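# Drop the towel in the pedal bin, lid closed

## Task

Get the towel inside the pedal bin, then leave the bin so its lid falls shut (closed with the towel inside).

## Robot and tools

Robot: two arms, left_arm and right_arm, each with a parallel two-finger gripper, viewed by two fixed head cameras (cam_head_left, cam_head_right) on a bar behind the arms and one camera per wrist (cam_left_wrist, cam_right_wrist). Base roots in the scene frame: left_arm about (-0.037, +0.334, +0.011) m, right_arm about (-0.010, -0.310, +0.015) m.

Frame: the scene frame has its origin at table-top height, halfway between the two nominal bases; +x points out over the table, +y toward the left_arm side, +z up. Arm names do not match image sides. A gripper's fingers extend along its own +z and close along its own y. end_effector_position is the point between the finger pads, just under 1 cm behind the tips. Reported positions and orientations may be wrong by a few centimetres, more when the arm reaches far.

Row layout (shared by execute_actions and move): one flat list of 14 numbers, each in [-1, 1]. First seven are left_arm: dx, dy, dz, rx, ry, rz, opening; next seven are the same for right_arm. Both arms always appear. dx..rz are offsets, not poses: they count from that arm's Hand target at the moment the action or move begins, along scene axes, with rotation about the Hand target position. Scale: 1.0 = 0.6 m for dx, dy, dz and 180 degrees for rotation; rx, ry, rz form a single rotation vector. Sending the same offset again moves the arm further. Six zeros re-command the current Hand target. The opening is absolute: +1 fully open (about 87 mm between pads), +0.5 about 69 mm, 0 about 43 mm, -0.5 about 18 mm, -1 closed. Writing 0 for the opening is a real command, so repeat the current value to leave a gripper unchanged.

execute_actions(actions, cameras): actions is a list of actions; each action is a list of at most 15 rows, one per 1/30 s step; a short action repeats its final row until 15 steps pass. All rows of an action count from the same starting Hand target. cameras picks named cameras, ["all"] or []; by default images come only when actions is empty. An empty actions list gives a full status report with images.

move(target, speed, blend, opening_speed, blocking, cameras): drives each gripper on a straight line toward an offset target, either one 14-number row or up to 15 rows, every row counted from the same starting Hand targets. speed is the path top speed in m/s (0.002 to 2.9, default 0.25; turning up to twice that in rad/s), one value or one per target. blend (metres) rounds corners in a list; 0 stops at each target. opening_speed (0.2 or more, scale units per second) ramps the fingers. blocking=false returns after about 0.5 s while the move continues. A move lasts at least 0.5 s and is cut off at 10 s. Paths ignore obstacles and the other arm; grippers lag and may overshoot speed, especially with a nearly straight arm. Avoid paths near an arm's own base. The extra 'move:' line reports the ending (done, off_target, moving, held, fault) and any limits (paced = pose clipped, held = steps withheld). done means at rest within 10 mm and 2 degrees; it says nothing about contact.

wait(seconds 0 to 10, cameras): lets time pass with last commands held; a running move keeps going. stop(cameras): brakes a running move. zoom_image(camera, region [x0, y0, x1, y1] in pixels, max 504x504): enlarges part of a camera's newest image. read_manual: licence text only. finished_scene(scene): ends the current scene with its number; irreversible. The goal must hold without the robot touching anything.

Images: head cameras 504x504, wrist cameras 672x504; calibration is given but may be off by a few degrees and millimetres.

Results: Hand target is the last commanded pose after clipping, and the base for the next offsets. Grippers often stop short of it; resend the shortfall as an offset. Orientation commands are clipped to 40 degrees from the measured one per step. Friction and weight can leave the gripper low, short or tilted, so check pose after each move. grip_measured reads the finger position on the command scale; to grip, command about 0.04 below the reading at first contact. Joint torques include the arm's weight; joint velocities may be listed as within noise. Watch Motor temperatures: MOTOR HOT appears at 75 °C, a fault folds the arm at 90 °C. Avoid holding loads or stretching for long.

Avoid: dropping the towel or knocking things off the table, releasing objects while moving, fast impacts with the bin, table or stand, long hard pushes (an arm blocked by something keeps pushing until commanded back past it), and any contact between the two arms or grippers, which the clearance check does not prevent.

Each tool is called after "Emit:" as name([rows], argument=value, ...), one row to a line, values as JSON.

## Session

Emit:
execute_actions(actions=[])

Scene clock: 0.00 s.
left_arm: end_effector_position=(+0.3382, +0.3192, +0.0519) grip_measured=+0.996 end_effector_quat_wxyz=(+0.554, +0.001, +0.832, +0.016) | right_arm: end_effector_position=(+0.3706, -0.3415, +0.0540) grip_measured=+1.000 end_effector_quat_wxyz=(+0.564, +0.064, +0.817, -0.101)
Joint positions: left_arm=[-0.06 1.536 0.366 0.773 -0.108 -0.016 0.998] | right_arm=[0.057 1.613 0.373 0.875 0.279 0.005 1]
Joint velocities: within noise
Joint torques (N m): no reading
Motor temperatures (°C): left_arm=[24 27 29 30 24 26 27] | right_arm=[26 26 26 27 25 26 25]
Heat: left arm: 30 °C; right arm: 27 °C.
Hand target: left_arm +0.3422, +0.3189, +0.0586; +0.563, +0.000, +0.826, +0.015 | right_arm +0.3760, -0.3414, +0.0635; +0.577, +0.066, +0.808, -0.100
Tool commands: left_gripper/opening=+1.0 right_gripper/opening=+1.0
camera_calibration:
cam_left_wrist: T_world_to_cam=[[0.0335385, -0.999333, -0.0144234, 0.305546], [-0.952496, -0.027589, -0.3033, 0.36893], [0.3027, 0.0239104, -0.952786, 0.0826749], [0, 0, 0, 1]] pos_world=[0.316131, 0.313544, 0.195075]
cam_right_wrist: T_world_to_cam=[[-0.232957, -0.968571, 0.0871833, -0.251078], [-0.915327, 0.188099, -0.356084, 0.443331], [0.328494, -0.162753, -0.930378, 0.0166666], [0, 0, 0, 1]] pos_world=[0.341827, -0.323865, 0.195259]

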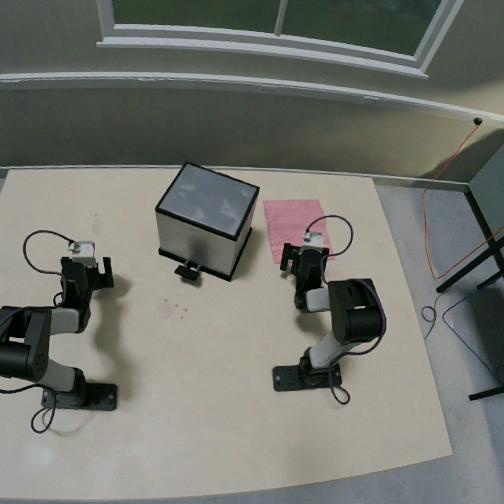

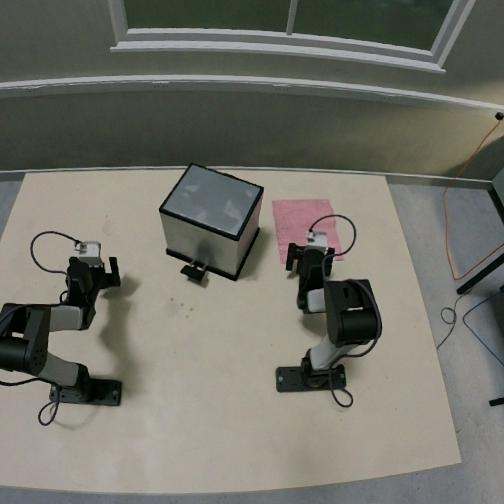

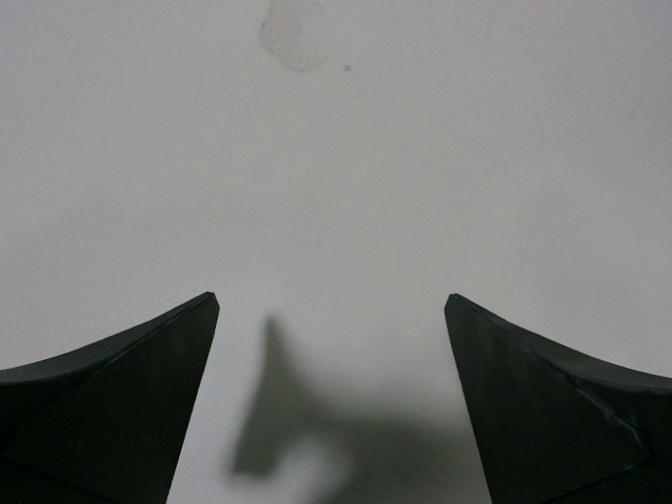

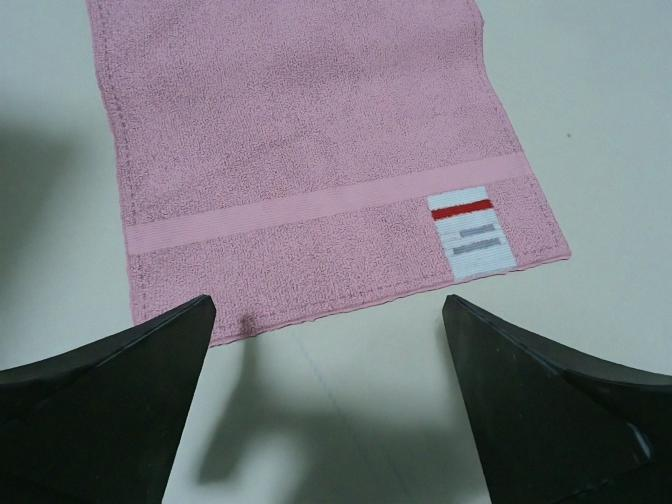

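Emit:
move([
  [-0.153,-0.198,0.12,0.0163,0.065,-0.155,-1,0.12,-0.01,0.11,0.04,0.17,0.02,1],
  [-0.083,-0.447,0.1,0.0163,0.065,-0.155,-1,0.19,-0.018,0.07,0.0675,0.276,0.0315,1],
], blend=0.03, cameras=["all"])

Scene clock: 8.67 s.
left_arm: end_effector_position=(+0.2841, +0.0570, +0.1071) grip_measured=-1.000 end_effector_quat_wxyz=(+0.448, +0.228, +0.859, -0.095) | right_arm: end_effector_position=(+0.4844, -0.3494, +0.1009) grip_measured=+1.000 end_effector_quat_wxyz=(+0.170, +0.040, +0.985, -0.010)
Joint positions: left_arm=[-0.783 1.575 0.922 0.003 -0.278 -0.154 0] | right_arm=[-0.063 2.328 2.206 -1.107 0.008 0.002 1]
Joint torques (N m): left_arm=[-0.14 -5.98 7.5 1.76 -0.14 -0.08] | right_arm=[-0.68 -10.48 7.75 0.89 -0.14 -0.13]
Heat: left arm: 31 °C; right arm: 29 °C.
Hand target: left_arm +0.2923, +0.0507, +0.1184; +0.464, +0.215, +0.854, -0.100 | right_arm +0.4900, -0.3521, +0.1056; +0.179, +0.038, +0.983, -0.007
Off the commanded pose: left_arm 0.016 m, 3 deg | right_arm 0.008 m, 1 deg.
move: off_target (left_arm)
camera_calibration:
cam_left_wrist: T_world_to_cam=[[-0.460178, -0.887218, -0.0328803, 0.181985], [-0.88345, 0.461268, -0.0821466, 0.255828], [0.0880486, -0.008754, -0.996078, 0.225409], [0, 0, 0, 1]] pos_world=[0.28991, 0.0454283, 0.251524]
cam_right_wrist: T_world_to_cam=[[-0.0973104, -0.99515, 0.0144202, -0.303904], [-0.867117, 0.0918846, 0.489556, 0.423332], [-0.488507, 0.0351349, -0.871852, 0.480555], [0, 0, 0, 1]] pos_world=[0.57226, -0.358212, 0.216111]

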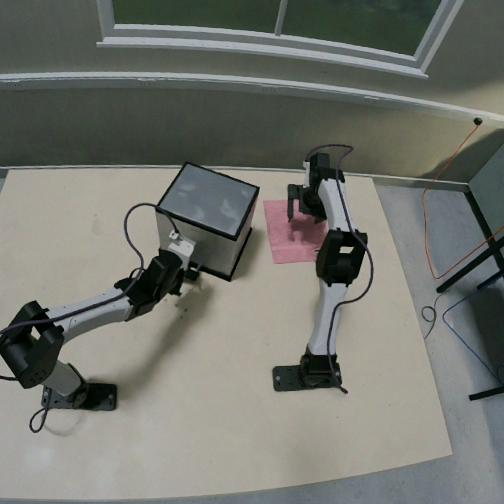

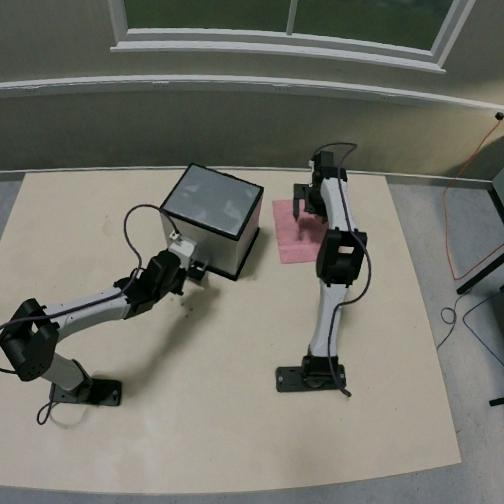

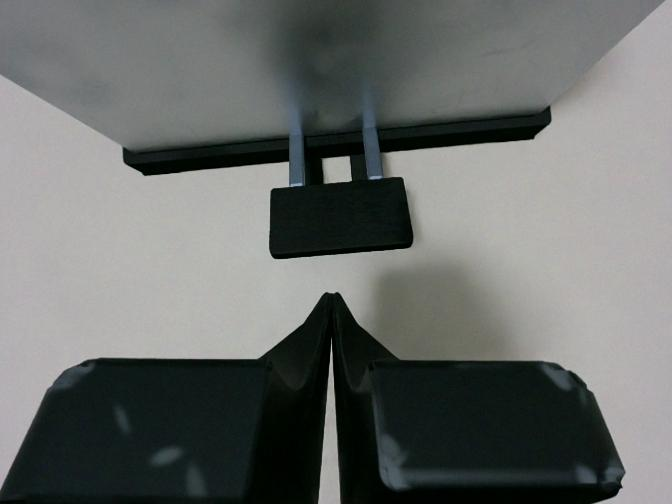

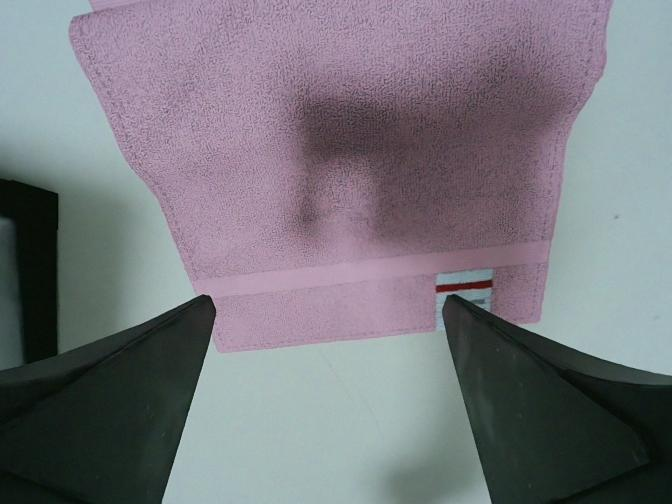

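Emit:
move([
  [0,0,0,0,0,0,-1,0.042,-0.024,-0.125,0,0,0,1],
  [0,0,0,0,0,0,-1,0.042,-0.024,-0.19,0,0,0,1],
], speed=[0.2,0.06], cameras=["cam_right_wrist"])

Emit:
move(target=[0,0,0,0,0,0,-1,0,0,0,0,0,0,-1], opening_speed=1.5, cameras=["cam_right_wrist"])

Scene clock: 12.97 s.
left_arm: end_effector_position=(+0.2841, +0.0570, +0.1071) grip_measured=-1.000 end_effector_quat_wxyz=(+0.448, +0.228, +0.859, -0.095) | right_arm: end_effector_position=(+0.5104, -0.3650, +0.0127) grip_measured=+1.000 end_effector_quat_wxyz=(+0.175, +0.041, +0.984, -0.011)
Joint positions: left_arm=[-0.783 1.575 0.922 0.003 -0.278 -0.154 0] | right_arm=[-0.09 2.469 2.105 -0.855 0 -0.021 1]
Joint torques (N m): left_arm=[-0.05 -5.79 7.45 1.82 -0.15 -0.11] | right_arm=[-0.44 -9.59 2.89 1.58 -0.15 -0.12]
Heat: left arm: 32 °C; right arm: 30 °C.
Hand target: left_arm +0.2923, +0.0507, +0.1184; +0.463, +0.215, +0.854, -0.100 | right_arm +0.5153, -0.3666, -0.0084; +0.179, +0.038, +0.983, -0.007
Off the commanded pose: left_arm 0.015 m, 3 deg | right_arm 0.022 m, 1 deg.
move: off_target (left_arm, right_arm)
camera_calibration:
cam_right_wrist: T_world_to_cam=[[-0.099527, -0.994926, 0.0146992, -0.31446], [-0.871272, 0.0942734, 0.481662, 0.493629], [-0.480604, 0.0351314, -0.876234, 0.412945], [0, 0, 0, 1]] pos_world=[0.59725, -0.373908, 0.128697]
Images, in order (width x height): cam_right_wrist 672x504.

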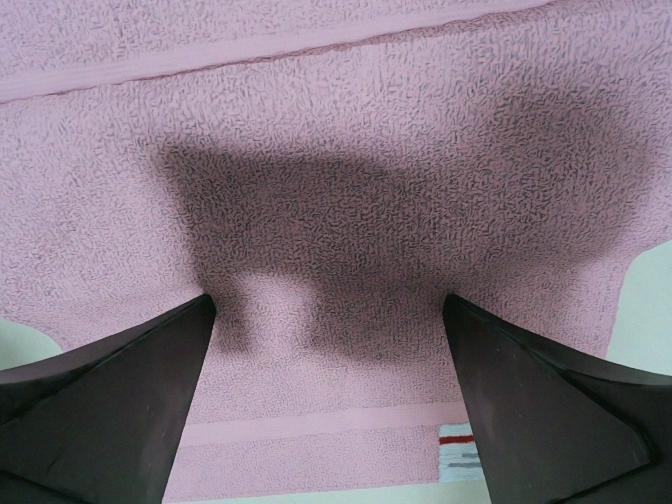

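Scene clock: 14.50 s.
left_arm: end_effector_position=(+0.2841, +0.0570, +0.1071) grip_measured=-1.000 end_effector_quat_wxyz=(+0.448, +0.228, +0.859, -0.095) | right_arm: end_effector_position=(+0.5262, -0.3666, +0.0147) grip_measured=-0.532 end_effector_quat_wxyz=(+0.207, +0.040, +0.978, -0.012)
Joint positions: left_arm=[-0.783 1.575 0.922 0.003 -0.278 -0.154 0] | right_arm=[-0.09 2.469 2.099 -0.783 -0.002 -0.023 0.234]
Joint torques (N m): left_arm=[-0.14 -5.85 7.6 1.82 -0.15 -0.1] | right_arm=[-0.38 -9.58 3.56 1.01 -0.13 -0.1]
Heat: left arm: 32 °C; right arm: 30 °C.
Hand target: left_arm +0.2923, +0.0507, +0.1184; +0.463, +0.215, +0.854, -0.100 | right_arm +0.5153, -0.3665, -0.0084; +0.179, +0.038, +0.983, -0.007
Off the commanded pose: left_arm 0.015 m, 3 deg | right_arm 0.026 m, 3 deg.
move: off_target (left_arm, right_arm)
camera_calibration:
cam_right_wrist: T_world_to_cam=[[-0.0982217, -0.99507, 0.0137205, -0.315166], [-0.900939, 0.0947692, 0.423471, 0.523222], [-0.422684, 0.0292327, -0.905806, 0.390201], [0, 0, 0, 1]] pos_world=[0.605367, -0.374604, 0.136201]
Images, in order (width x height): cam_right_wrist 672x504.

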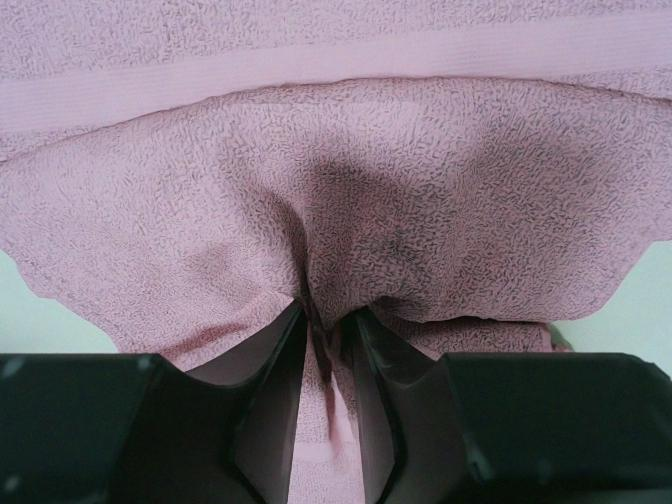

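Emit:
move([
  [0.008,-0.009,-0.09,0.013,0.03,0,-1,-0.06,0,0.2,0,-0.06,0,-1],
  [0.008,-0.009,-0.217,0.013,0.03,0,-1,-0.21,0,0.8,0,-0.24,0,-1],
], blend=0.03, speed=0.25, cameras=["all"])

Scene clock: 19.20 s.
left_arm: end_effector_position=(+0.3045, +0.0387, +0.0113) grip_measured=-1.000 end_effector_quat_wxyz=(+0.445, +0.216, +0.863, -0.099) | right_arm: end_effector_position=(+0.3898, -0.3659, +0.4616) grip_measured=-0.537 end_effector_quat_wxyz=(+0.525, +0.036, +0.850, +0.004)
Joint positions: left_arm=[-0.775 1.9 0.853 0.396 -0.274 -0.177 0] | right_arm=[-0.186 1.903 2.846 -1.414 -0.148 -0.026 0.231]
Joint torques (N m): left_arm=[0.64 -4.52 3.69 1.48 0.2 -0.1] | right_arm=[-0.72 -5.89 4.63 1.92 -0.2 0.04]
Motor temperatures (°C): left_arm=[24 28 31 33 24 26 26] | right_arm=[26 32 28 30 25 26 26]
Heat: left arm: 33 °C; right arm: 32 °C.
Hand target: left_arm +0.2972, +0.0453, -0.0116; +0.418, +0.219, +0.877, -0.092 | right_arm +0.3893, -0.3666, +0.4716; +0.529, +0.038, +0.848, +0.007
Off the commanded pose: left_arm 0.025 m, 4 deg | right_arm 0.010 m, 1 deg.
elbow stopped short (right arm): the move would have taken joint 3 (elbow) straighter than the controller allows.
move: off_target (left_arm)
camera_calibration:
cam_left_wrist: T_world_to_cam=[[-0.444016, -0.895923, -0.0130995, 0.167144], [-0.89269, 0.443578, -0.0796461, 0.277875], [0.0771675, -0.0236703, -0.996737, 0.131834], [0, 0, 0, 1]] pos_world=[0.312097, 0.0296097, 0.155725]
cam_right_wrist: T_world_to_cam=[[-0.0730404, -0.996153, -0.0484228, -0.315462], [-0.965588, 0.0827841, -0.24655, 0.541117], [0.24961, 0.0287484, -0.96792, 0.503734], [0, 0, 0, 1]] pos_world=[0.373718, -0.373526, 0.605711]

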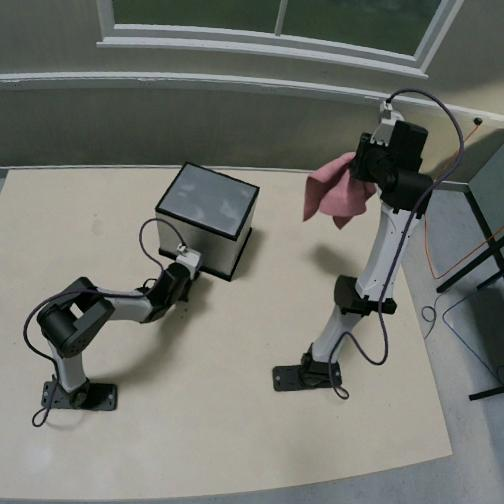

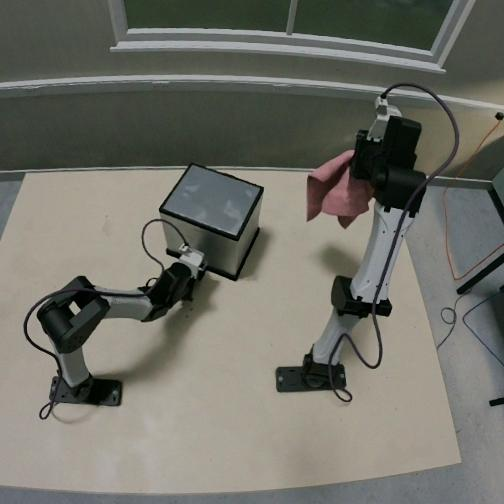

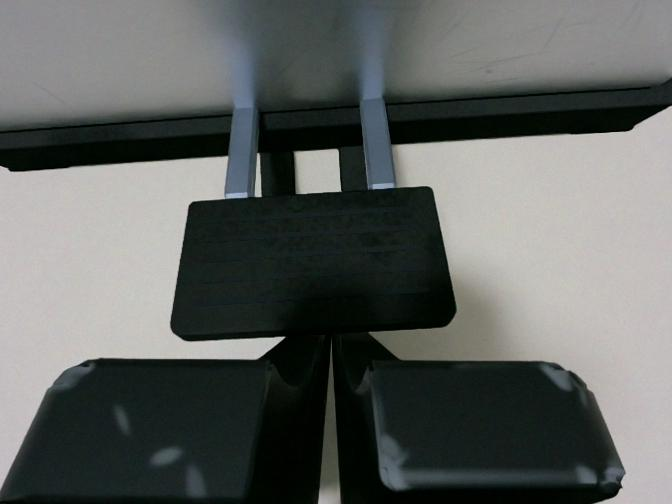

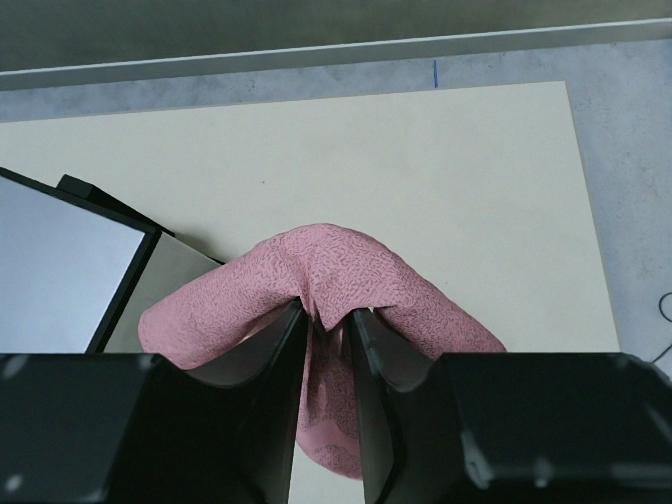

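Emit:
move([
  [-0.03,0.015,0.19,0,0,0,-1,0,0,0.03,0,0,0,-1],
  [0.035,-0.022,0.16,0,0,0,-1,0.0,0.04,0.03,0,0,0.03,-1],
  [0.041,-0.024,-0.02,0,0,0,-1,0.01,0.1,0.03,0,0,0.05,-1],
  [0.041,-0.024,-0.02,0,0,0,-1,0.06,0.503,0.02,0,0,0.14,-1],
], blend=[0.01,0.01,0,0], cameras=["all"])

Scene clock: 25.20 s.
left_arm: end_effector_position=(+0.3458, +0.0128, +0.0203) grip_measured=-1.000 end_effector_quat_wxyz=(+0.484, +0.191, +0.845, -0.122) | right_arm: end_effector_position=(+0.4232, -0.0653, +0.4668) grip_measured=-0.537 end_effector_quat_wxyz=(+0.579, -0.150, +0.789, +0.144)
Joint positions: left_arm=[-0.747 2.015 0.98 0.488 -0.264 -0.183 0] | right_arm=[0.559 2.052 2.846 -1.089 0.108 0.089 0.231]
Joint torques (N m): left_arm=[0.25 -6.61 2.58 0.77 0.22 0.1] | right_arm=[0.16 -7.73 5.31 2.19 0.13 0.04]
Heat: left arm: 32 °C; right arm: 32 °C.
Hand target: left_arm +0.3217, +0.0308, -0.0237; +0.418, +0.219, +0.877, -0.092 | right_arm +0.4253, -0.0649, +0.4836; +0.514, -0.148, +0.836, +0.122
Off the commanded pose: left_arm 0.053 m, 9 deg | right_arm 0.017 m, 9 deg.
elbow stopped short (right arm): the move would have taken joint 3 (elbow) straighter than the controller allows.
move: off_target (left_arm, right_arm)
camera_calibration:
cam_left_wrist: T_world_to_cam=[[-0.424293, -0.90496, 0.0319767, 0.154795], [-0.893874, 0.412926, -0.174588, 0.32968], [0.144791, -0.10266, -0.984122, 0.114391], [0, 0, 0, 1]] pos_world=[0.343808, 0.0156927, 0.165184]
cam_right_wrist: T_world_to_cam=[[0.388717, -0.919345, -0.0608633, -0.197943], [-0.850061, -0.332374, -0.408563, 0.549336], [0.355381, 0.210553, -0.910699, 0.432083], [0, 0, 0, 1]] pos_world=[0.390359, -0.0903694, 0.605889]

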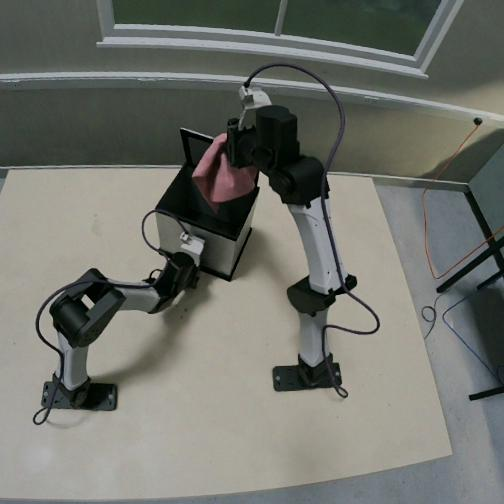

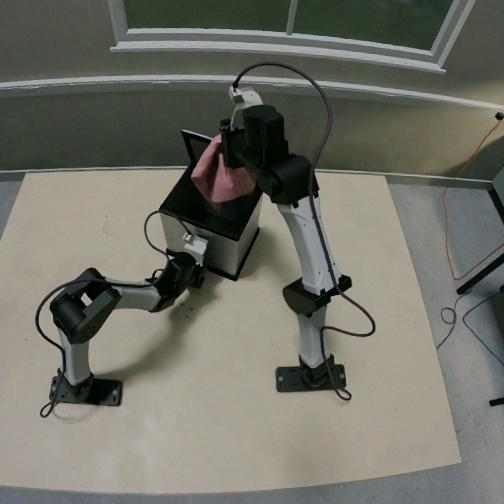

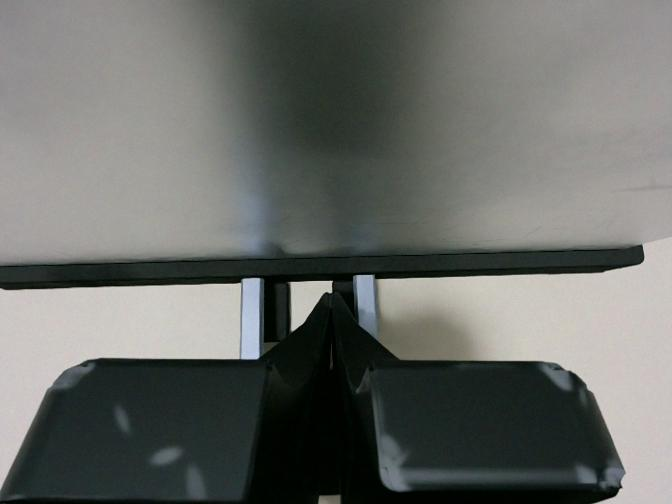

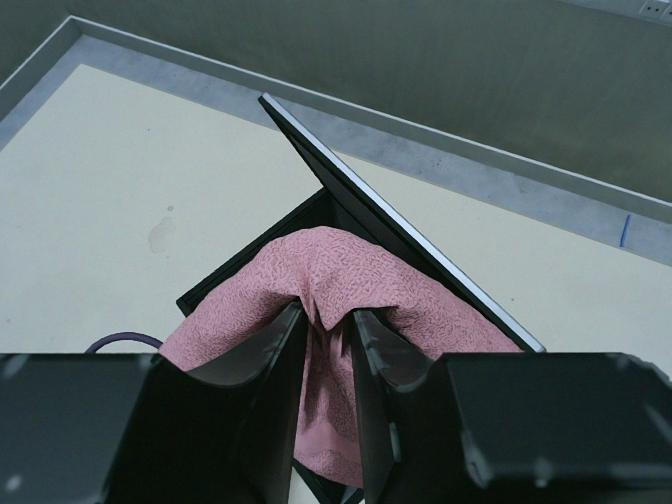

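Emit:
move(target=[0,0,0,0,0,0,-1,0.02,0.035,-0.19,0,0,0,-1], cameras=["cam_head_left","cam_right_wrist"])

Scene clock: 27.40 s.
left_arm: end_effector_position=(+0.3458, +0.0128, +0.0203) grip_measured=-1.000 end_effector_quat_wxyz=(+0.484, +0.191, +0.845, -0.122) | right_arm: end_effector_position=(+0.4383, -0.0454, +0.3492) grip_measured=-0.537 end_effector_quat_wxyz=(+0.489, -0.157, +0.850, +0.114)
Joint positions: left_arm=[-0.747 2.015 0.98 0.488 -0.264 -0.183 0] | right_arm=[0.583 1.926 2.244 -0.842 0.136 0.124 0.231]
Joint torques (N m): left_arm=[0.25 -6.72 2.33 0.69 0.32 0.13] | right_arm=[0.62 -10.54 5.56 2.08 0.15 0.05]
Heat: left arm: 32 °C; right arm: 32 °C.
Hand target: left_arm +0.3217, +0.0308, -0.0237; +0.418, +0.219, +0.877, -0.092 | right_arm +0.4373, -0.0437, +0.3697; +0.514, -0.148, +0.836, +0.123
Off the commanded pose: left_arm 0.053 m, 10 deg | right_arm 0.020 m, 4 deg.
move: off_target (left_arm, right_arm)
camera_calibration:
cam_right_wrist: T_world_to_cam=[[0.363477, -0.930596, -0.0433054, -0.188267], [-0.916544, -0.348891, -0.195504, 0.474731], [0.166827, 0.110753, -0.979746, 0.417812], [0, 0, 0, 1]] pos_world=[0.433841, -0.0558454, 0.494009]
Images, in order (width x height): cam_head_left 504x504, cam_right_wrist 672x504.

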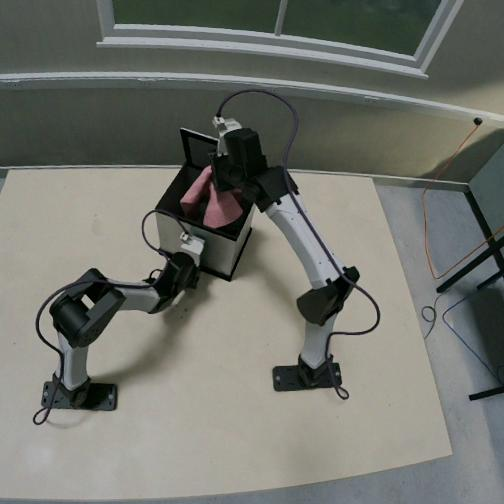

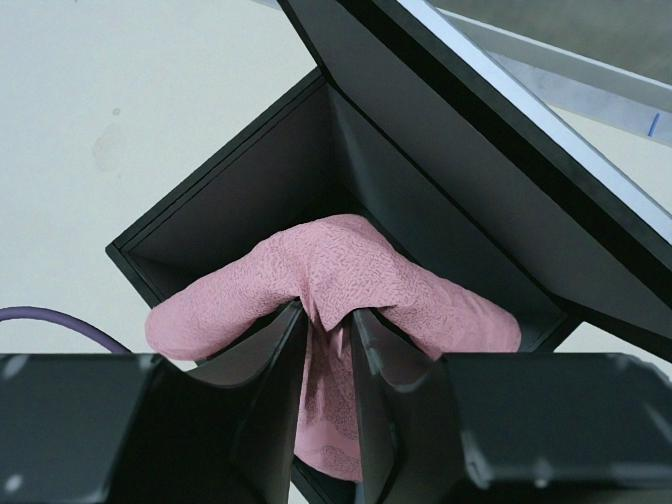

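Emit:
move([
  [0,0,0,0,0,0,-1,0.05,0.02,-0.03,0,0,0,-1],
  [0,0,0,0,0,0,-1,0.055,0.022,-0.15,0,0,0,-1],
], blend=0.02, speed=0.2, cameras=["cam_head_left","cam_right_wrist"])

Scene clock: 29.57 s.
left_arm: end_effector_position=(+0.3458, +0.0128, +0.0202) grip_measured=-1.000 end_effector_quat_wxyz=(+0.484, +0.191, +0.845, -0.122) | right_arm: end_effector_position=(+0.4722, -0.0252, +0.2696) grip_measured=-0.539 end_effector_quat_wxyz=(+0.507, -0.156, +0.839, +0.117)
Joint positions: left_arm=[-0.747 2.015 0.979 0.489 -0.264 -0.183 0] | right_arm=[0.583 1.92 1.86 -0.42 0.141 0.115 0.231]
Joint torques (N m): left_arm=[0.01 -6.76 2.58 0.69 0.34 0.13] | right_arm=[-0.83 -11.45 5.05 1.82 -0.06 0.05]
Heat: left arm: 32 °C; right arm: 33 °C.
Hand target: left_arm +0.3217, +0.0309, -0.0238; +0.418, +0.219, +0.877, -0.092 | right_arm +0.4702, -0.0306, +0.2796; +0.514, -0.148, +0.836, +0.123
Off the commanded pose: left_arm 0.053 m, 10 deg | right_arm 0.012 m, 1 deg.
move: off_target (left_arm, right_arm); blend cut to 0.0188 m at target 1
camera_calibration:
cam_right_wrist: T_world_to_cam=[[0.365301, -0.929957, -0.0416595, -0.186512], [-0.907787, -0.34597, -0.237123, 0.504468], [0.206101, 0.124439, -0.970586, 0.311228], [0, 0, 0, 1]] pos_world=[0.461938, -0.0376466, 0.413924]
Images, in order (width x height): cam_head_left 504x504, cam_right_wrist 672x504.

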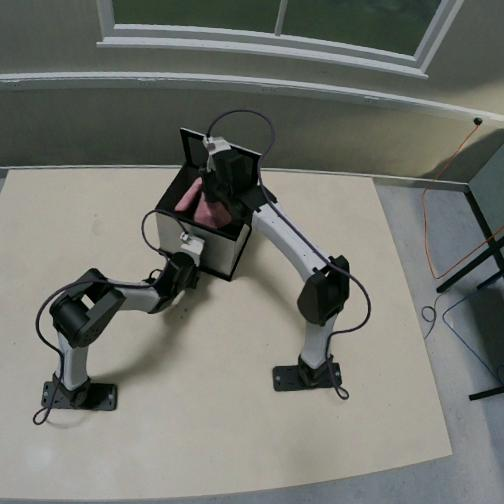

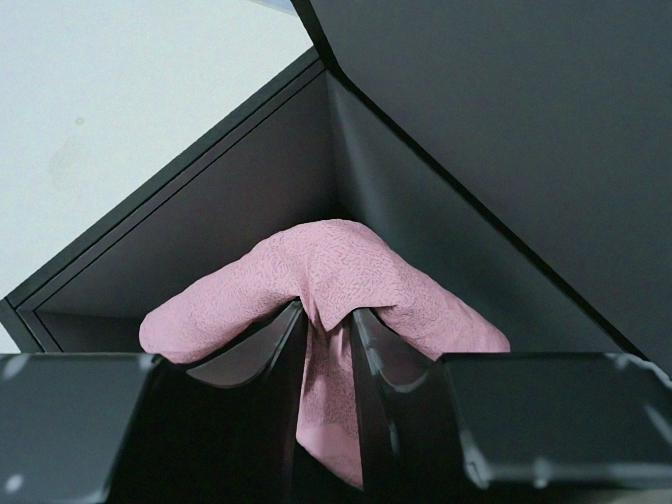

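Emit:
move(target=[0,0,0,0,0,0,-1,0.01,0,-0.03,0,0,0,-1], speed=0.1)

Emit:
move([
  [0,0,0,0,0,0,-1,0,0,0,0,0,0,0.4],
  [0,0,0,0,0,0,-1,0,0,0.2,0,0,0,0.4],
], opening_speed=1.2, cameras=["cam_head_left","cam_right_wrist"])

Scene clock: 31.33 s.
left_arm: end_effector_position=(+0.3458, +0.0128, +0.0202) grip_measured=-1.000 end_effector_quat_wxyz=(+0.484, +0.191, +0.845, -0.122) | right_arm: end_effector_position=(+0.4809, -0.0216, +0.2693) grip_measured=-0.539 end_effector_quat_wxyz=(+0.530, -0.150, +0.826, +0.125)
Joint positions: left_arm=[-0.747 2.015 0.979 0.489 -0.264 -0.183 0] | right_arm=[0.58 1.917 1.808 -0.315 0.141 0.115 0.231]
Joint torques (N m): left_arm=[-0.05 -6.45 2.71 0.66 0.27 0.11] | right_arm=[-1.2 -10.36 4.53 1.49 -0.13 0.03]
Heat: left arm: 32 °C; right arm: 33 °C.
Hand target: left_arm +0.3217, +0.0309, -0.0238; +0.418, +0.219, +0.877, -0.092 | right_arm +0.4763, -0.0306, +0.2615; +0.514, -0.148, +0.836, +0.122
Off the commanded pose: left_arm 0.053 m, 10 deg | right_arm 0.013 m, 2 deg.
move: off_target (left_arm, right_arm)

Scene clock: 34.47 s.
left_arm: end_effector_position=(+0.3458, +0.0128, +0.0202) grip_measured=-1.000 end_effector_quat_wxyz=(+0.484, +0.191, +0.845, -0.122) | right_arm: end_effector_position=(+0.4736, -0.0285, +0.3740) grip_measured=+0.400 end_effector_quat_wxyz=(+0.516, -0.152, +0.834, +0.120)
Joint positions: left_arm=[-0.747 2.015 0.979 0.489 -0.264 -0.183 0] | right_arm=[0.575 2.247 2.842 -1.052 0.137 0.115 0.7]
Joint torques (N m): left_arm=[-0.03 -6.75 2.45 0.82 0.27 0.17] | right_arm=[-0.8 -9.31 6.38 1.84 -0.1 -0.01]
Heat: left arm: 32 °C; right arm: 34 °C.
Hand target: left_arm +0.3217, +0.0309, -0.0238; +0.418, +0.219, +0.877, -0.092 | right_arm +0.4762, -0.0306, +0.3818; +0.514, -0.148, +0.836, +0.123
Off the commanded pose: left_arm 0.053 m, 10 deg | right_arm 0.008 m, 1 deg.
elbow stopped short (right arm): the move would have taken joint 3 (elbow) straighter than the controller allows.
move: off_target (left_arm)
camera_calibration:
cam_right_wrist: T_world_to_cam=[[0.362581, -0.930718, -0.0479445, -0.182153], [-0.904459, -0.339015, -0.258889, 0.536147], [0.224699, 0.137232, -0.964716, 0.402], [0, 0, 0, 1]] pos_world=[0.460639, -0.0429384, 0.517886]
Images, in order (width x height): cam_head_left 504x504, cam_right_wrist 672x504.

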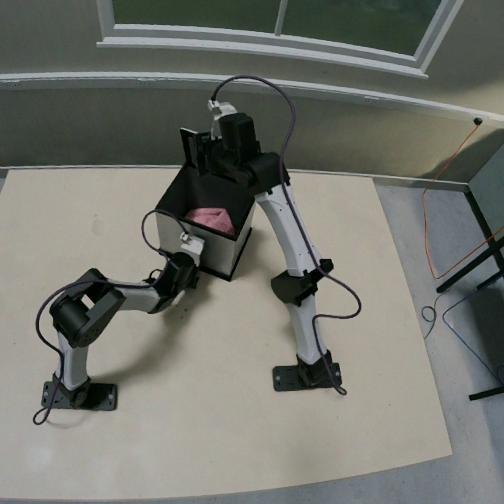

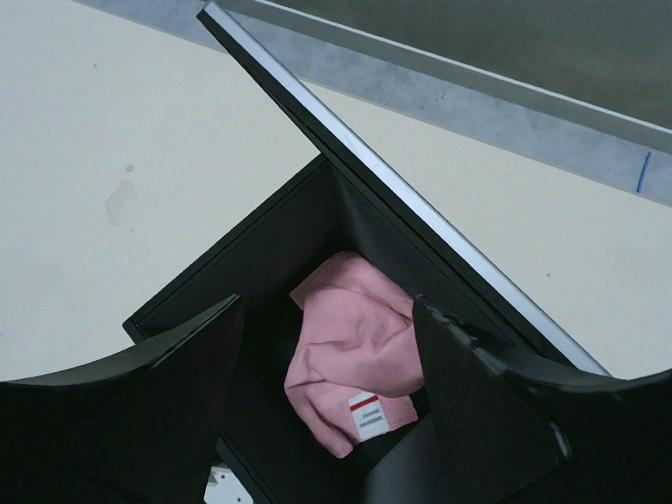

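Emit:
move([
  [0,0,0,0,0,0,-1,-0.12,-0.05,0.1,0,0,0,0.4],
  [0,0,0,0,0,0,-1,-0.2,-0.45,0.1,0,0,0,0.4],
], blend=0.03)

Emit:
move(target=[0,0,0,0,0,0,-1,0,0,0,0,0,0,0.4], cameras=["cam_head_left"])

Emit:
move(target=[-0.012,0.005,0.16,0,0,0,-1,0,0,0,0,0,0,0.4], speed=0.06)

Emit:
move(target=[-0.12,0.1,0.12,0,0,0,-1,0,0,0,0,0,0,0.4], cameras=["cam_head_left","cam_head_right"])

Scene clock: 38.43 s.
left_arm: end_effector_position=(+0.3458, +0.0128, +0.0202) grip_measured=-1.000 end_effector_quat_wxyz=(+0.484, +0.191, +0.845, -0.122) | right_arm: end_effector_position=(+0.3594, -0.3000, +0.4314) grip_measured=+0.400 end_effector_quat_wxyz=(+0.496, -0.140, +0.847, +0.127)
Joint positions: left_arm=[-0.747 2.015 0.979 0.489 -0.264 -0.183 0] | right_arm=[-0.177 1.636 2.313 -1.258 -0.526 -0.23 0.7]
Joint torques (N m): left_arm=[0.14 -6.54 2.48 0.72 0.28 0.11] | right_arm=[-0.7 -6.68 3.49 1.84 -0.36 -0.14]
Heat: left arm: 31 °C; right arm: 34 °C.
Hand target: left_arm +0.3217, +0.0309, -0.0238; +0.418, +0.219, +0.877, -0.092 | right_arm +0.3563, -0.3006, +0.4417; +0.514, -0.148, +0.836, +0.122
Off the commanded pose: left_arm 0.053 m, 10 deg | right_arm 0.011 m, 3 deg.
elbow stopped short (right arm): the move would have taken joint 3 (elbow) straighter than the controller allows.
move: off_target (left_arm, right_arm)

Scene clock: 38.93 s.
left_arm: end_effector_position=(+0.3458, +0.0128, +0.0202) grip_measured=-1.000 end_effector_quat_wxyz=(+0.484, +0.191, +0.845, -0.122) | right_arm: end_effector_position=(+0.3594, -0.2999, +0.4315) grip_measured=+0.400 end_effector_quat_wxyz=(+0.497, -0.140, +0.847, +0.128)
Joint positions: left_arm=[-0.747 2.015 0.979 0.489 -0.264 -0.183 0] | right_arm=[-0.177 1.636 2.313 -1.257 -0.526 -0.23 0.7]
Joint torques (N m): left_arm=[-0.1 -6.42 2.61 0.72 0.34 0.16] | right_arm=[-0.69 -6.68 3.47 1.88 -0.33 -0.14]
Heat: left arm: 31 °C; right arm: 34 °C.
Hand target: left_arm +0.3217, +0.0309, -0.0238; +0.418, +0.219, +0.877, -0.092 | right_arm +0.3563, -0.3006, +0.4417; +0.514, -0.148, +0.836, +0.123
Off the commanded pose: left_arm 0.053 m, 10 deg | right_arm 0.011 m, 3 deg.
move: off_target (left_arm, right_arm)
Images, in order (width x height): cam_head_left 504x504.

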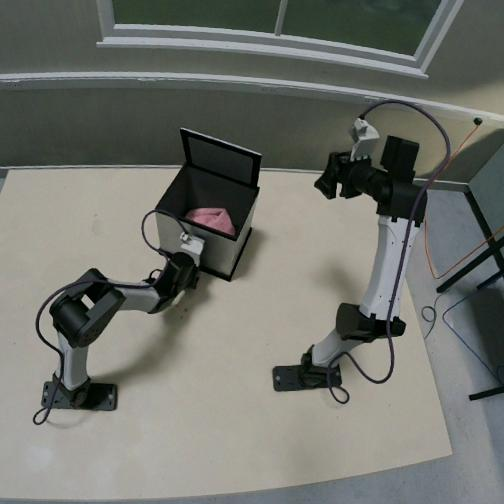

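Scene clock: 40.90 s.
left_arm: end_effector_position=(+0.3203, +0.0351, +0.0677) grip_measured=-1.000 end_effector_quat_wxyz=(+0.429, +0.211, +0.874, -0.090) | right_arm: end_effector_position=(+0.3594, -0.2999, +0.4315) grip_measured=+0.400 end_effector_quat_wxyz=(+0.497, -0.140, +0.847, +0.128)
Joint positions: left_arm=[-0.751 1.811 1.05 0.068 -0.263 -0.183 0] | right_arm=[-0.177 1.636 2.313 -1.257 -0.526 -0.23 0.7]
Joint torques (N m): left_arm=[-0.29 -9.58 6.56 1.11 0.17 0.05] | right_arm=[-0.7 -6.69 3.47 1.88 -0.33 -0.14]
Heat: left arm: 31 °C; right arm: 34 °C.
Hand target: left_arm +0.3145, +0.0339, +0.0723; +0.418, +0.219, +0.877, -0.092 | right_arm +0.3563, -0.3006, +0.4417; +0.514, -0.148, +0.836, +0.123
Off the commanded pose: left_arm 0.007 m, 2 deg | right_arm 0.011 m, 3 deg.
move: off_target (right_arm)

Scene clock: 42.27 s.
left_arm: end_effector_position=(+0.2451, +0.0929, +0.1443) grip_measured=-1.000 end_effector_quat_wxyz=(+0.419, +0.224, +0.875, -0.093) | right_arm: end_effector_position=(+0.3594, -0.2999, +0.4315) grip_measured=+0.400 end_effector_quat_wxyz=(+0.497, -0.140, +0.847, +0.128)
Joint positions: left_arm=[-0.782 1.35 0.923 -0.285 -0.263 -0.189 0] | right_arm=[-0.177 1.636 2.313 -1.257 -0.526 -0.23 0.7]
Joint torques (N m): left_arm=[-0.49 -5.38 5.6 1.54 -0.12 -0.11] | right_arm=[-0.72 -6.71 3.49 1.88 -0.34 -0.14]
Heat: left arm: 31 °C; right arm: 33 °C.
Hand target: left_arm +0.2425, +0.0938, +0.1444; +0.419, +0.219, +0.876, -0.092 | right_arm +0.3563, -0.3006, +0.4417; +0.514, -0.148, +0.836, +0.123
Off the commanded pose: left_arm 0.003 m, 1 deg | right_arm 0.011 m, 3 deg.
move: off_target (right_arm)
Images, in order (width x height): cam_head_left 504x504, cam_head_right 504x504.

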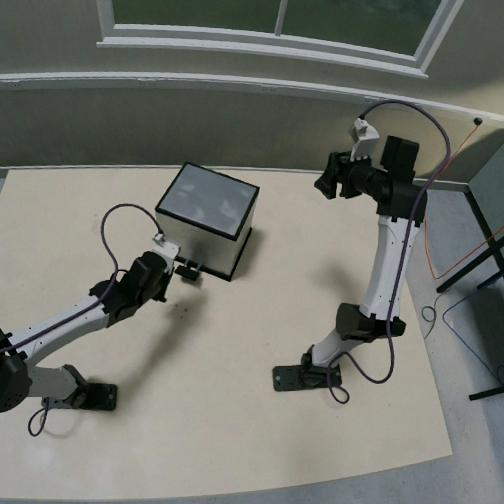

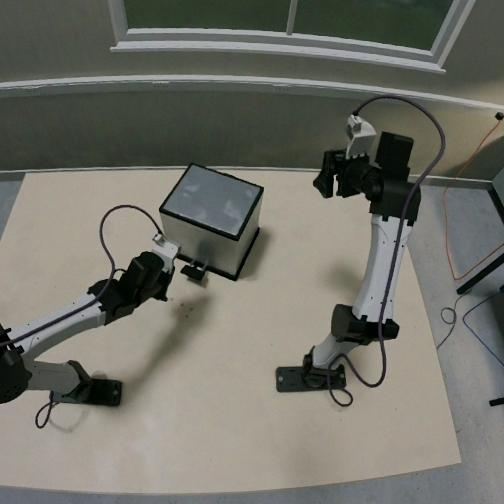

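Emit:
finished_scene(scene=3)

The scene is finished: the task was done.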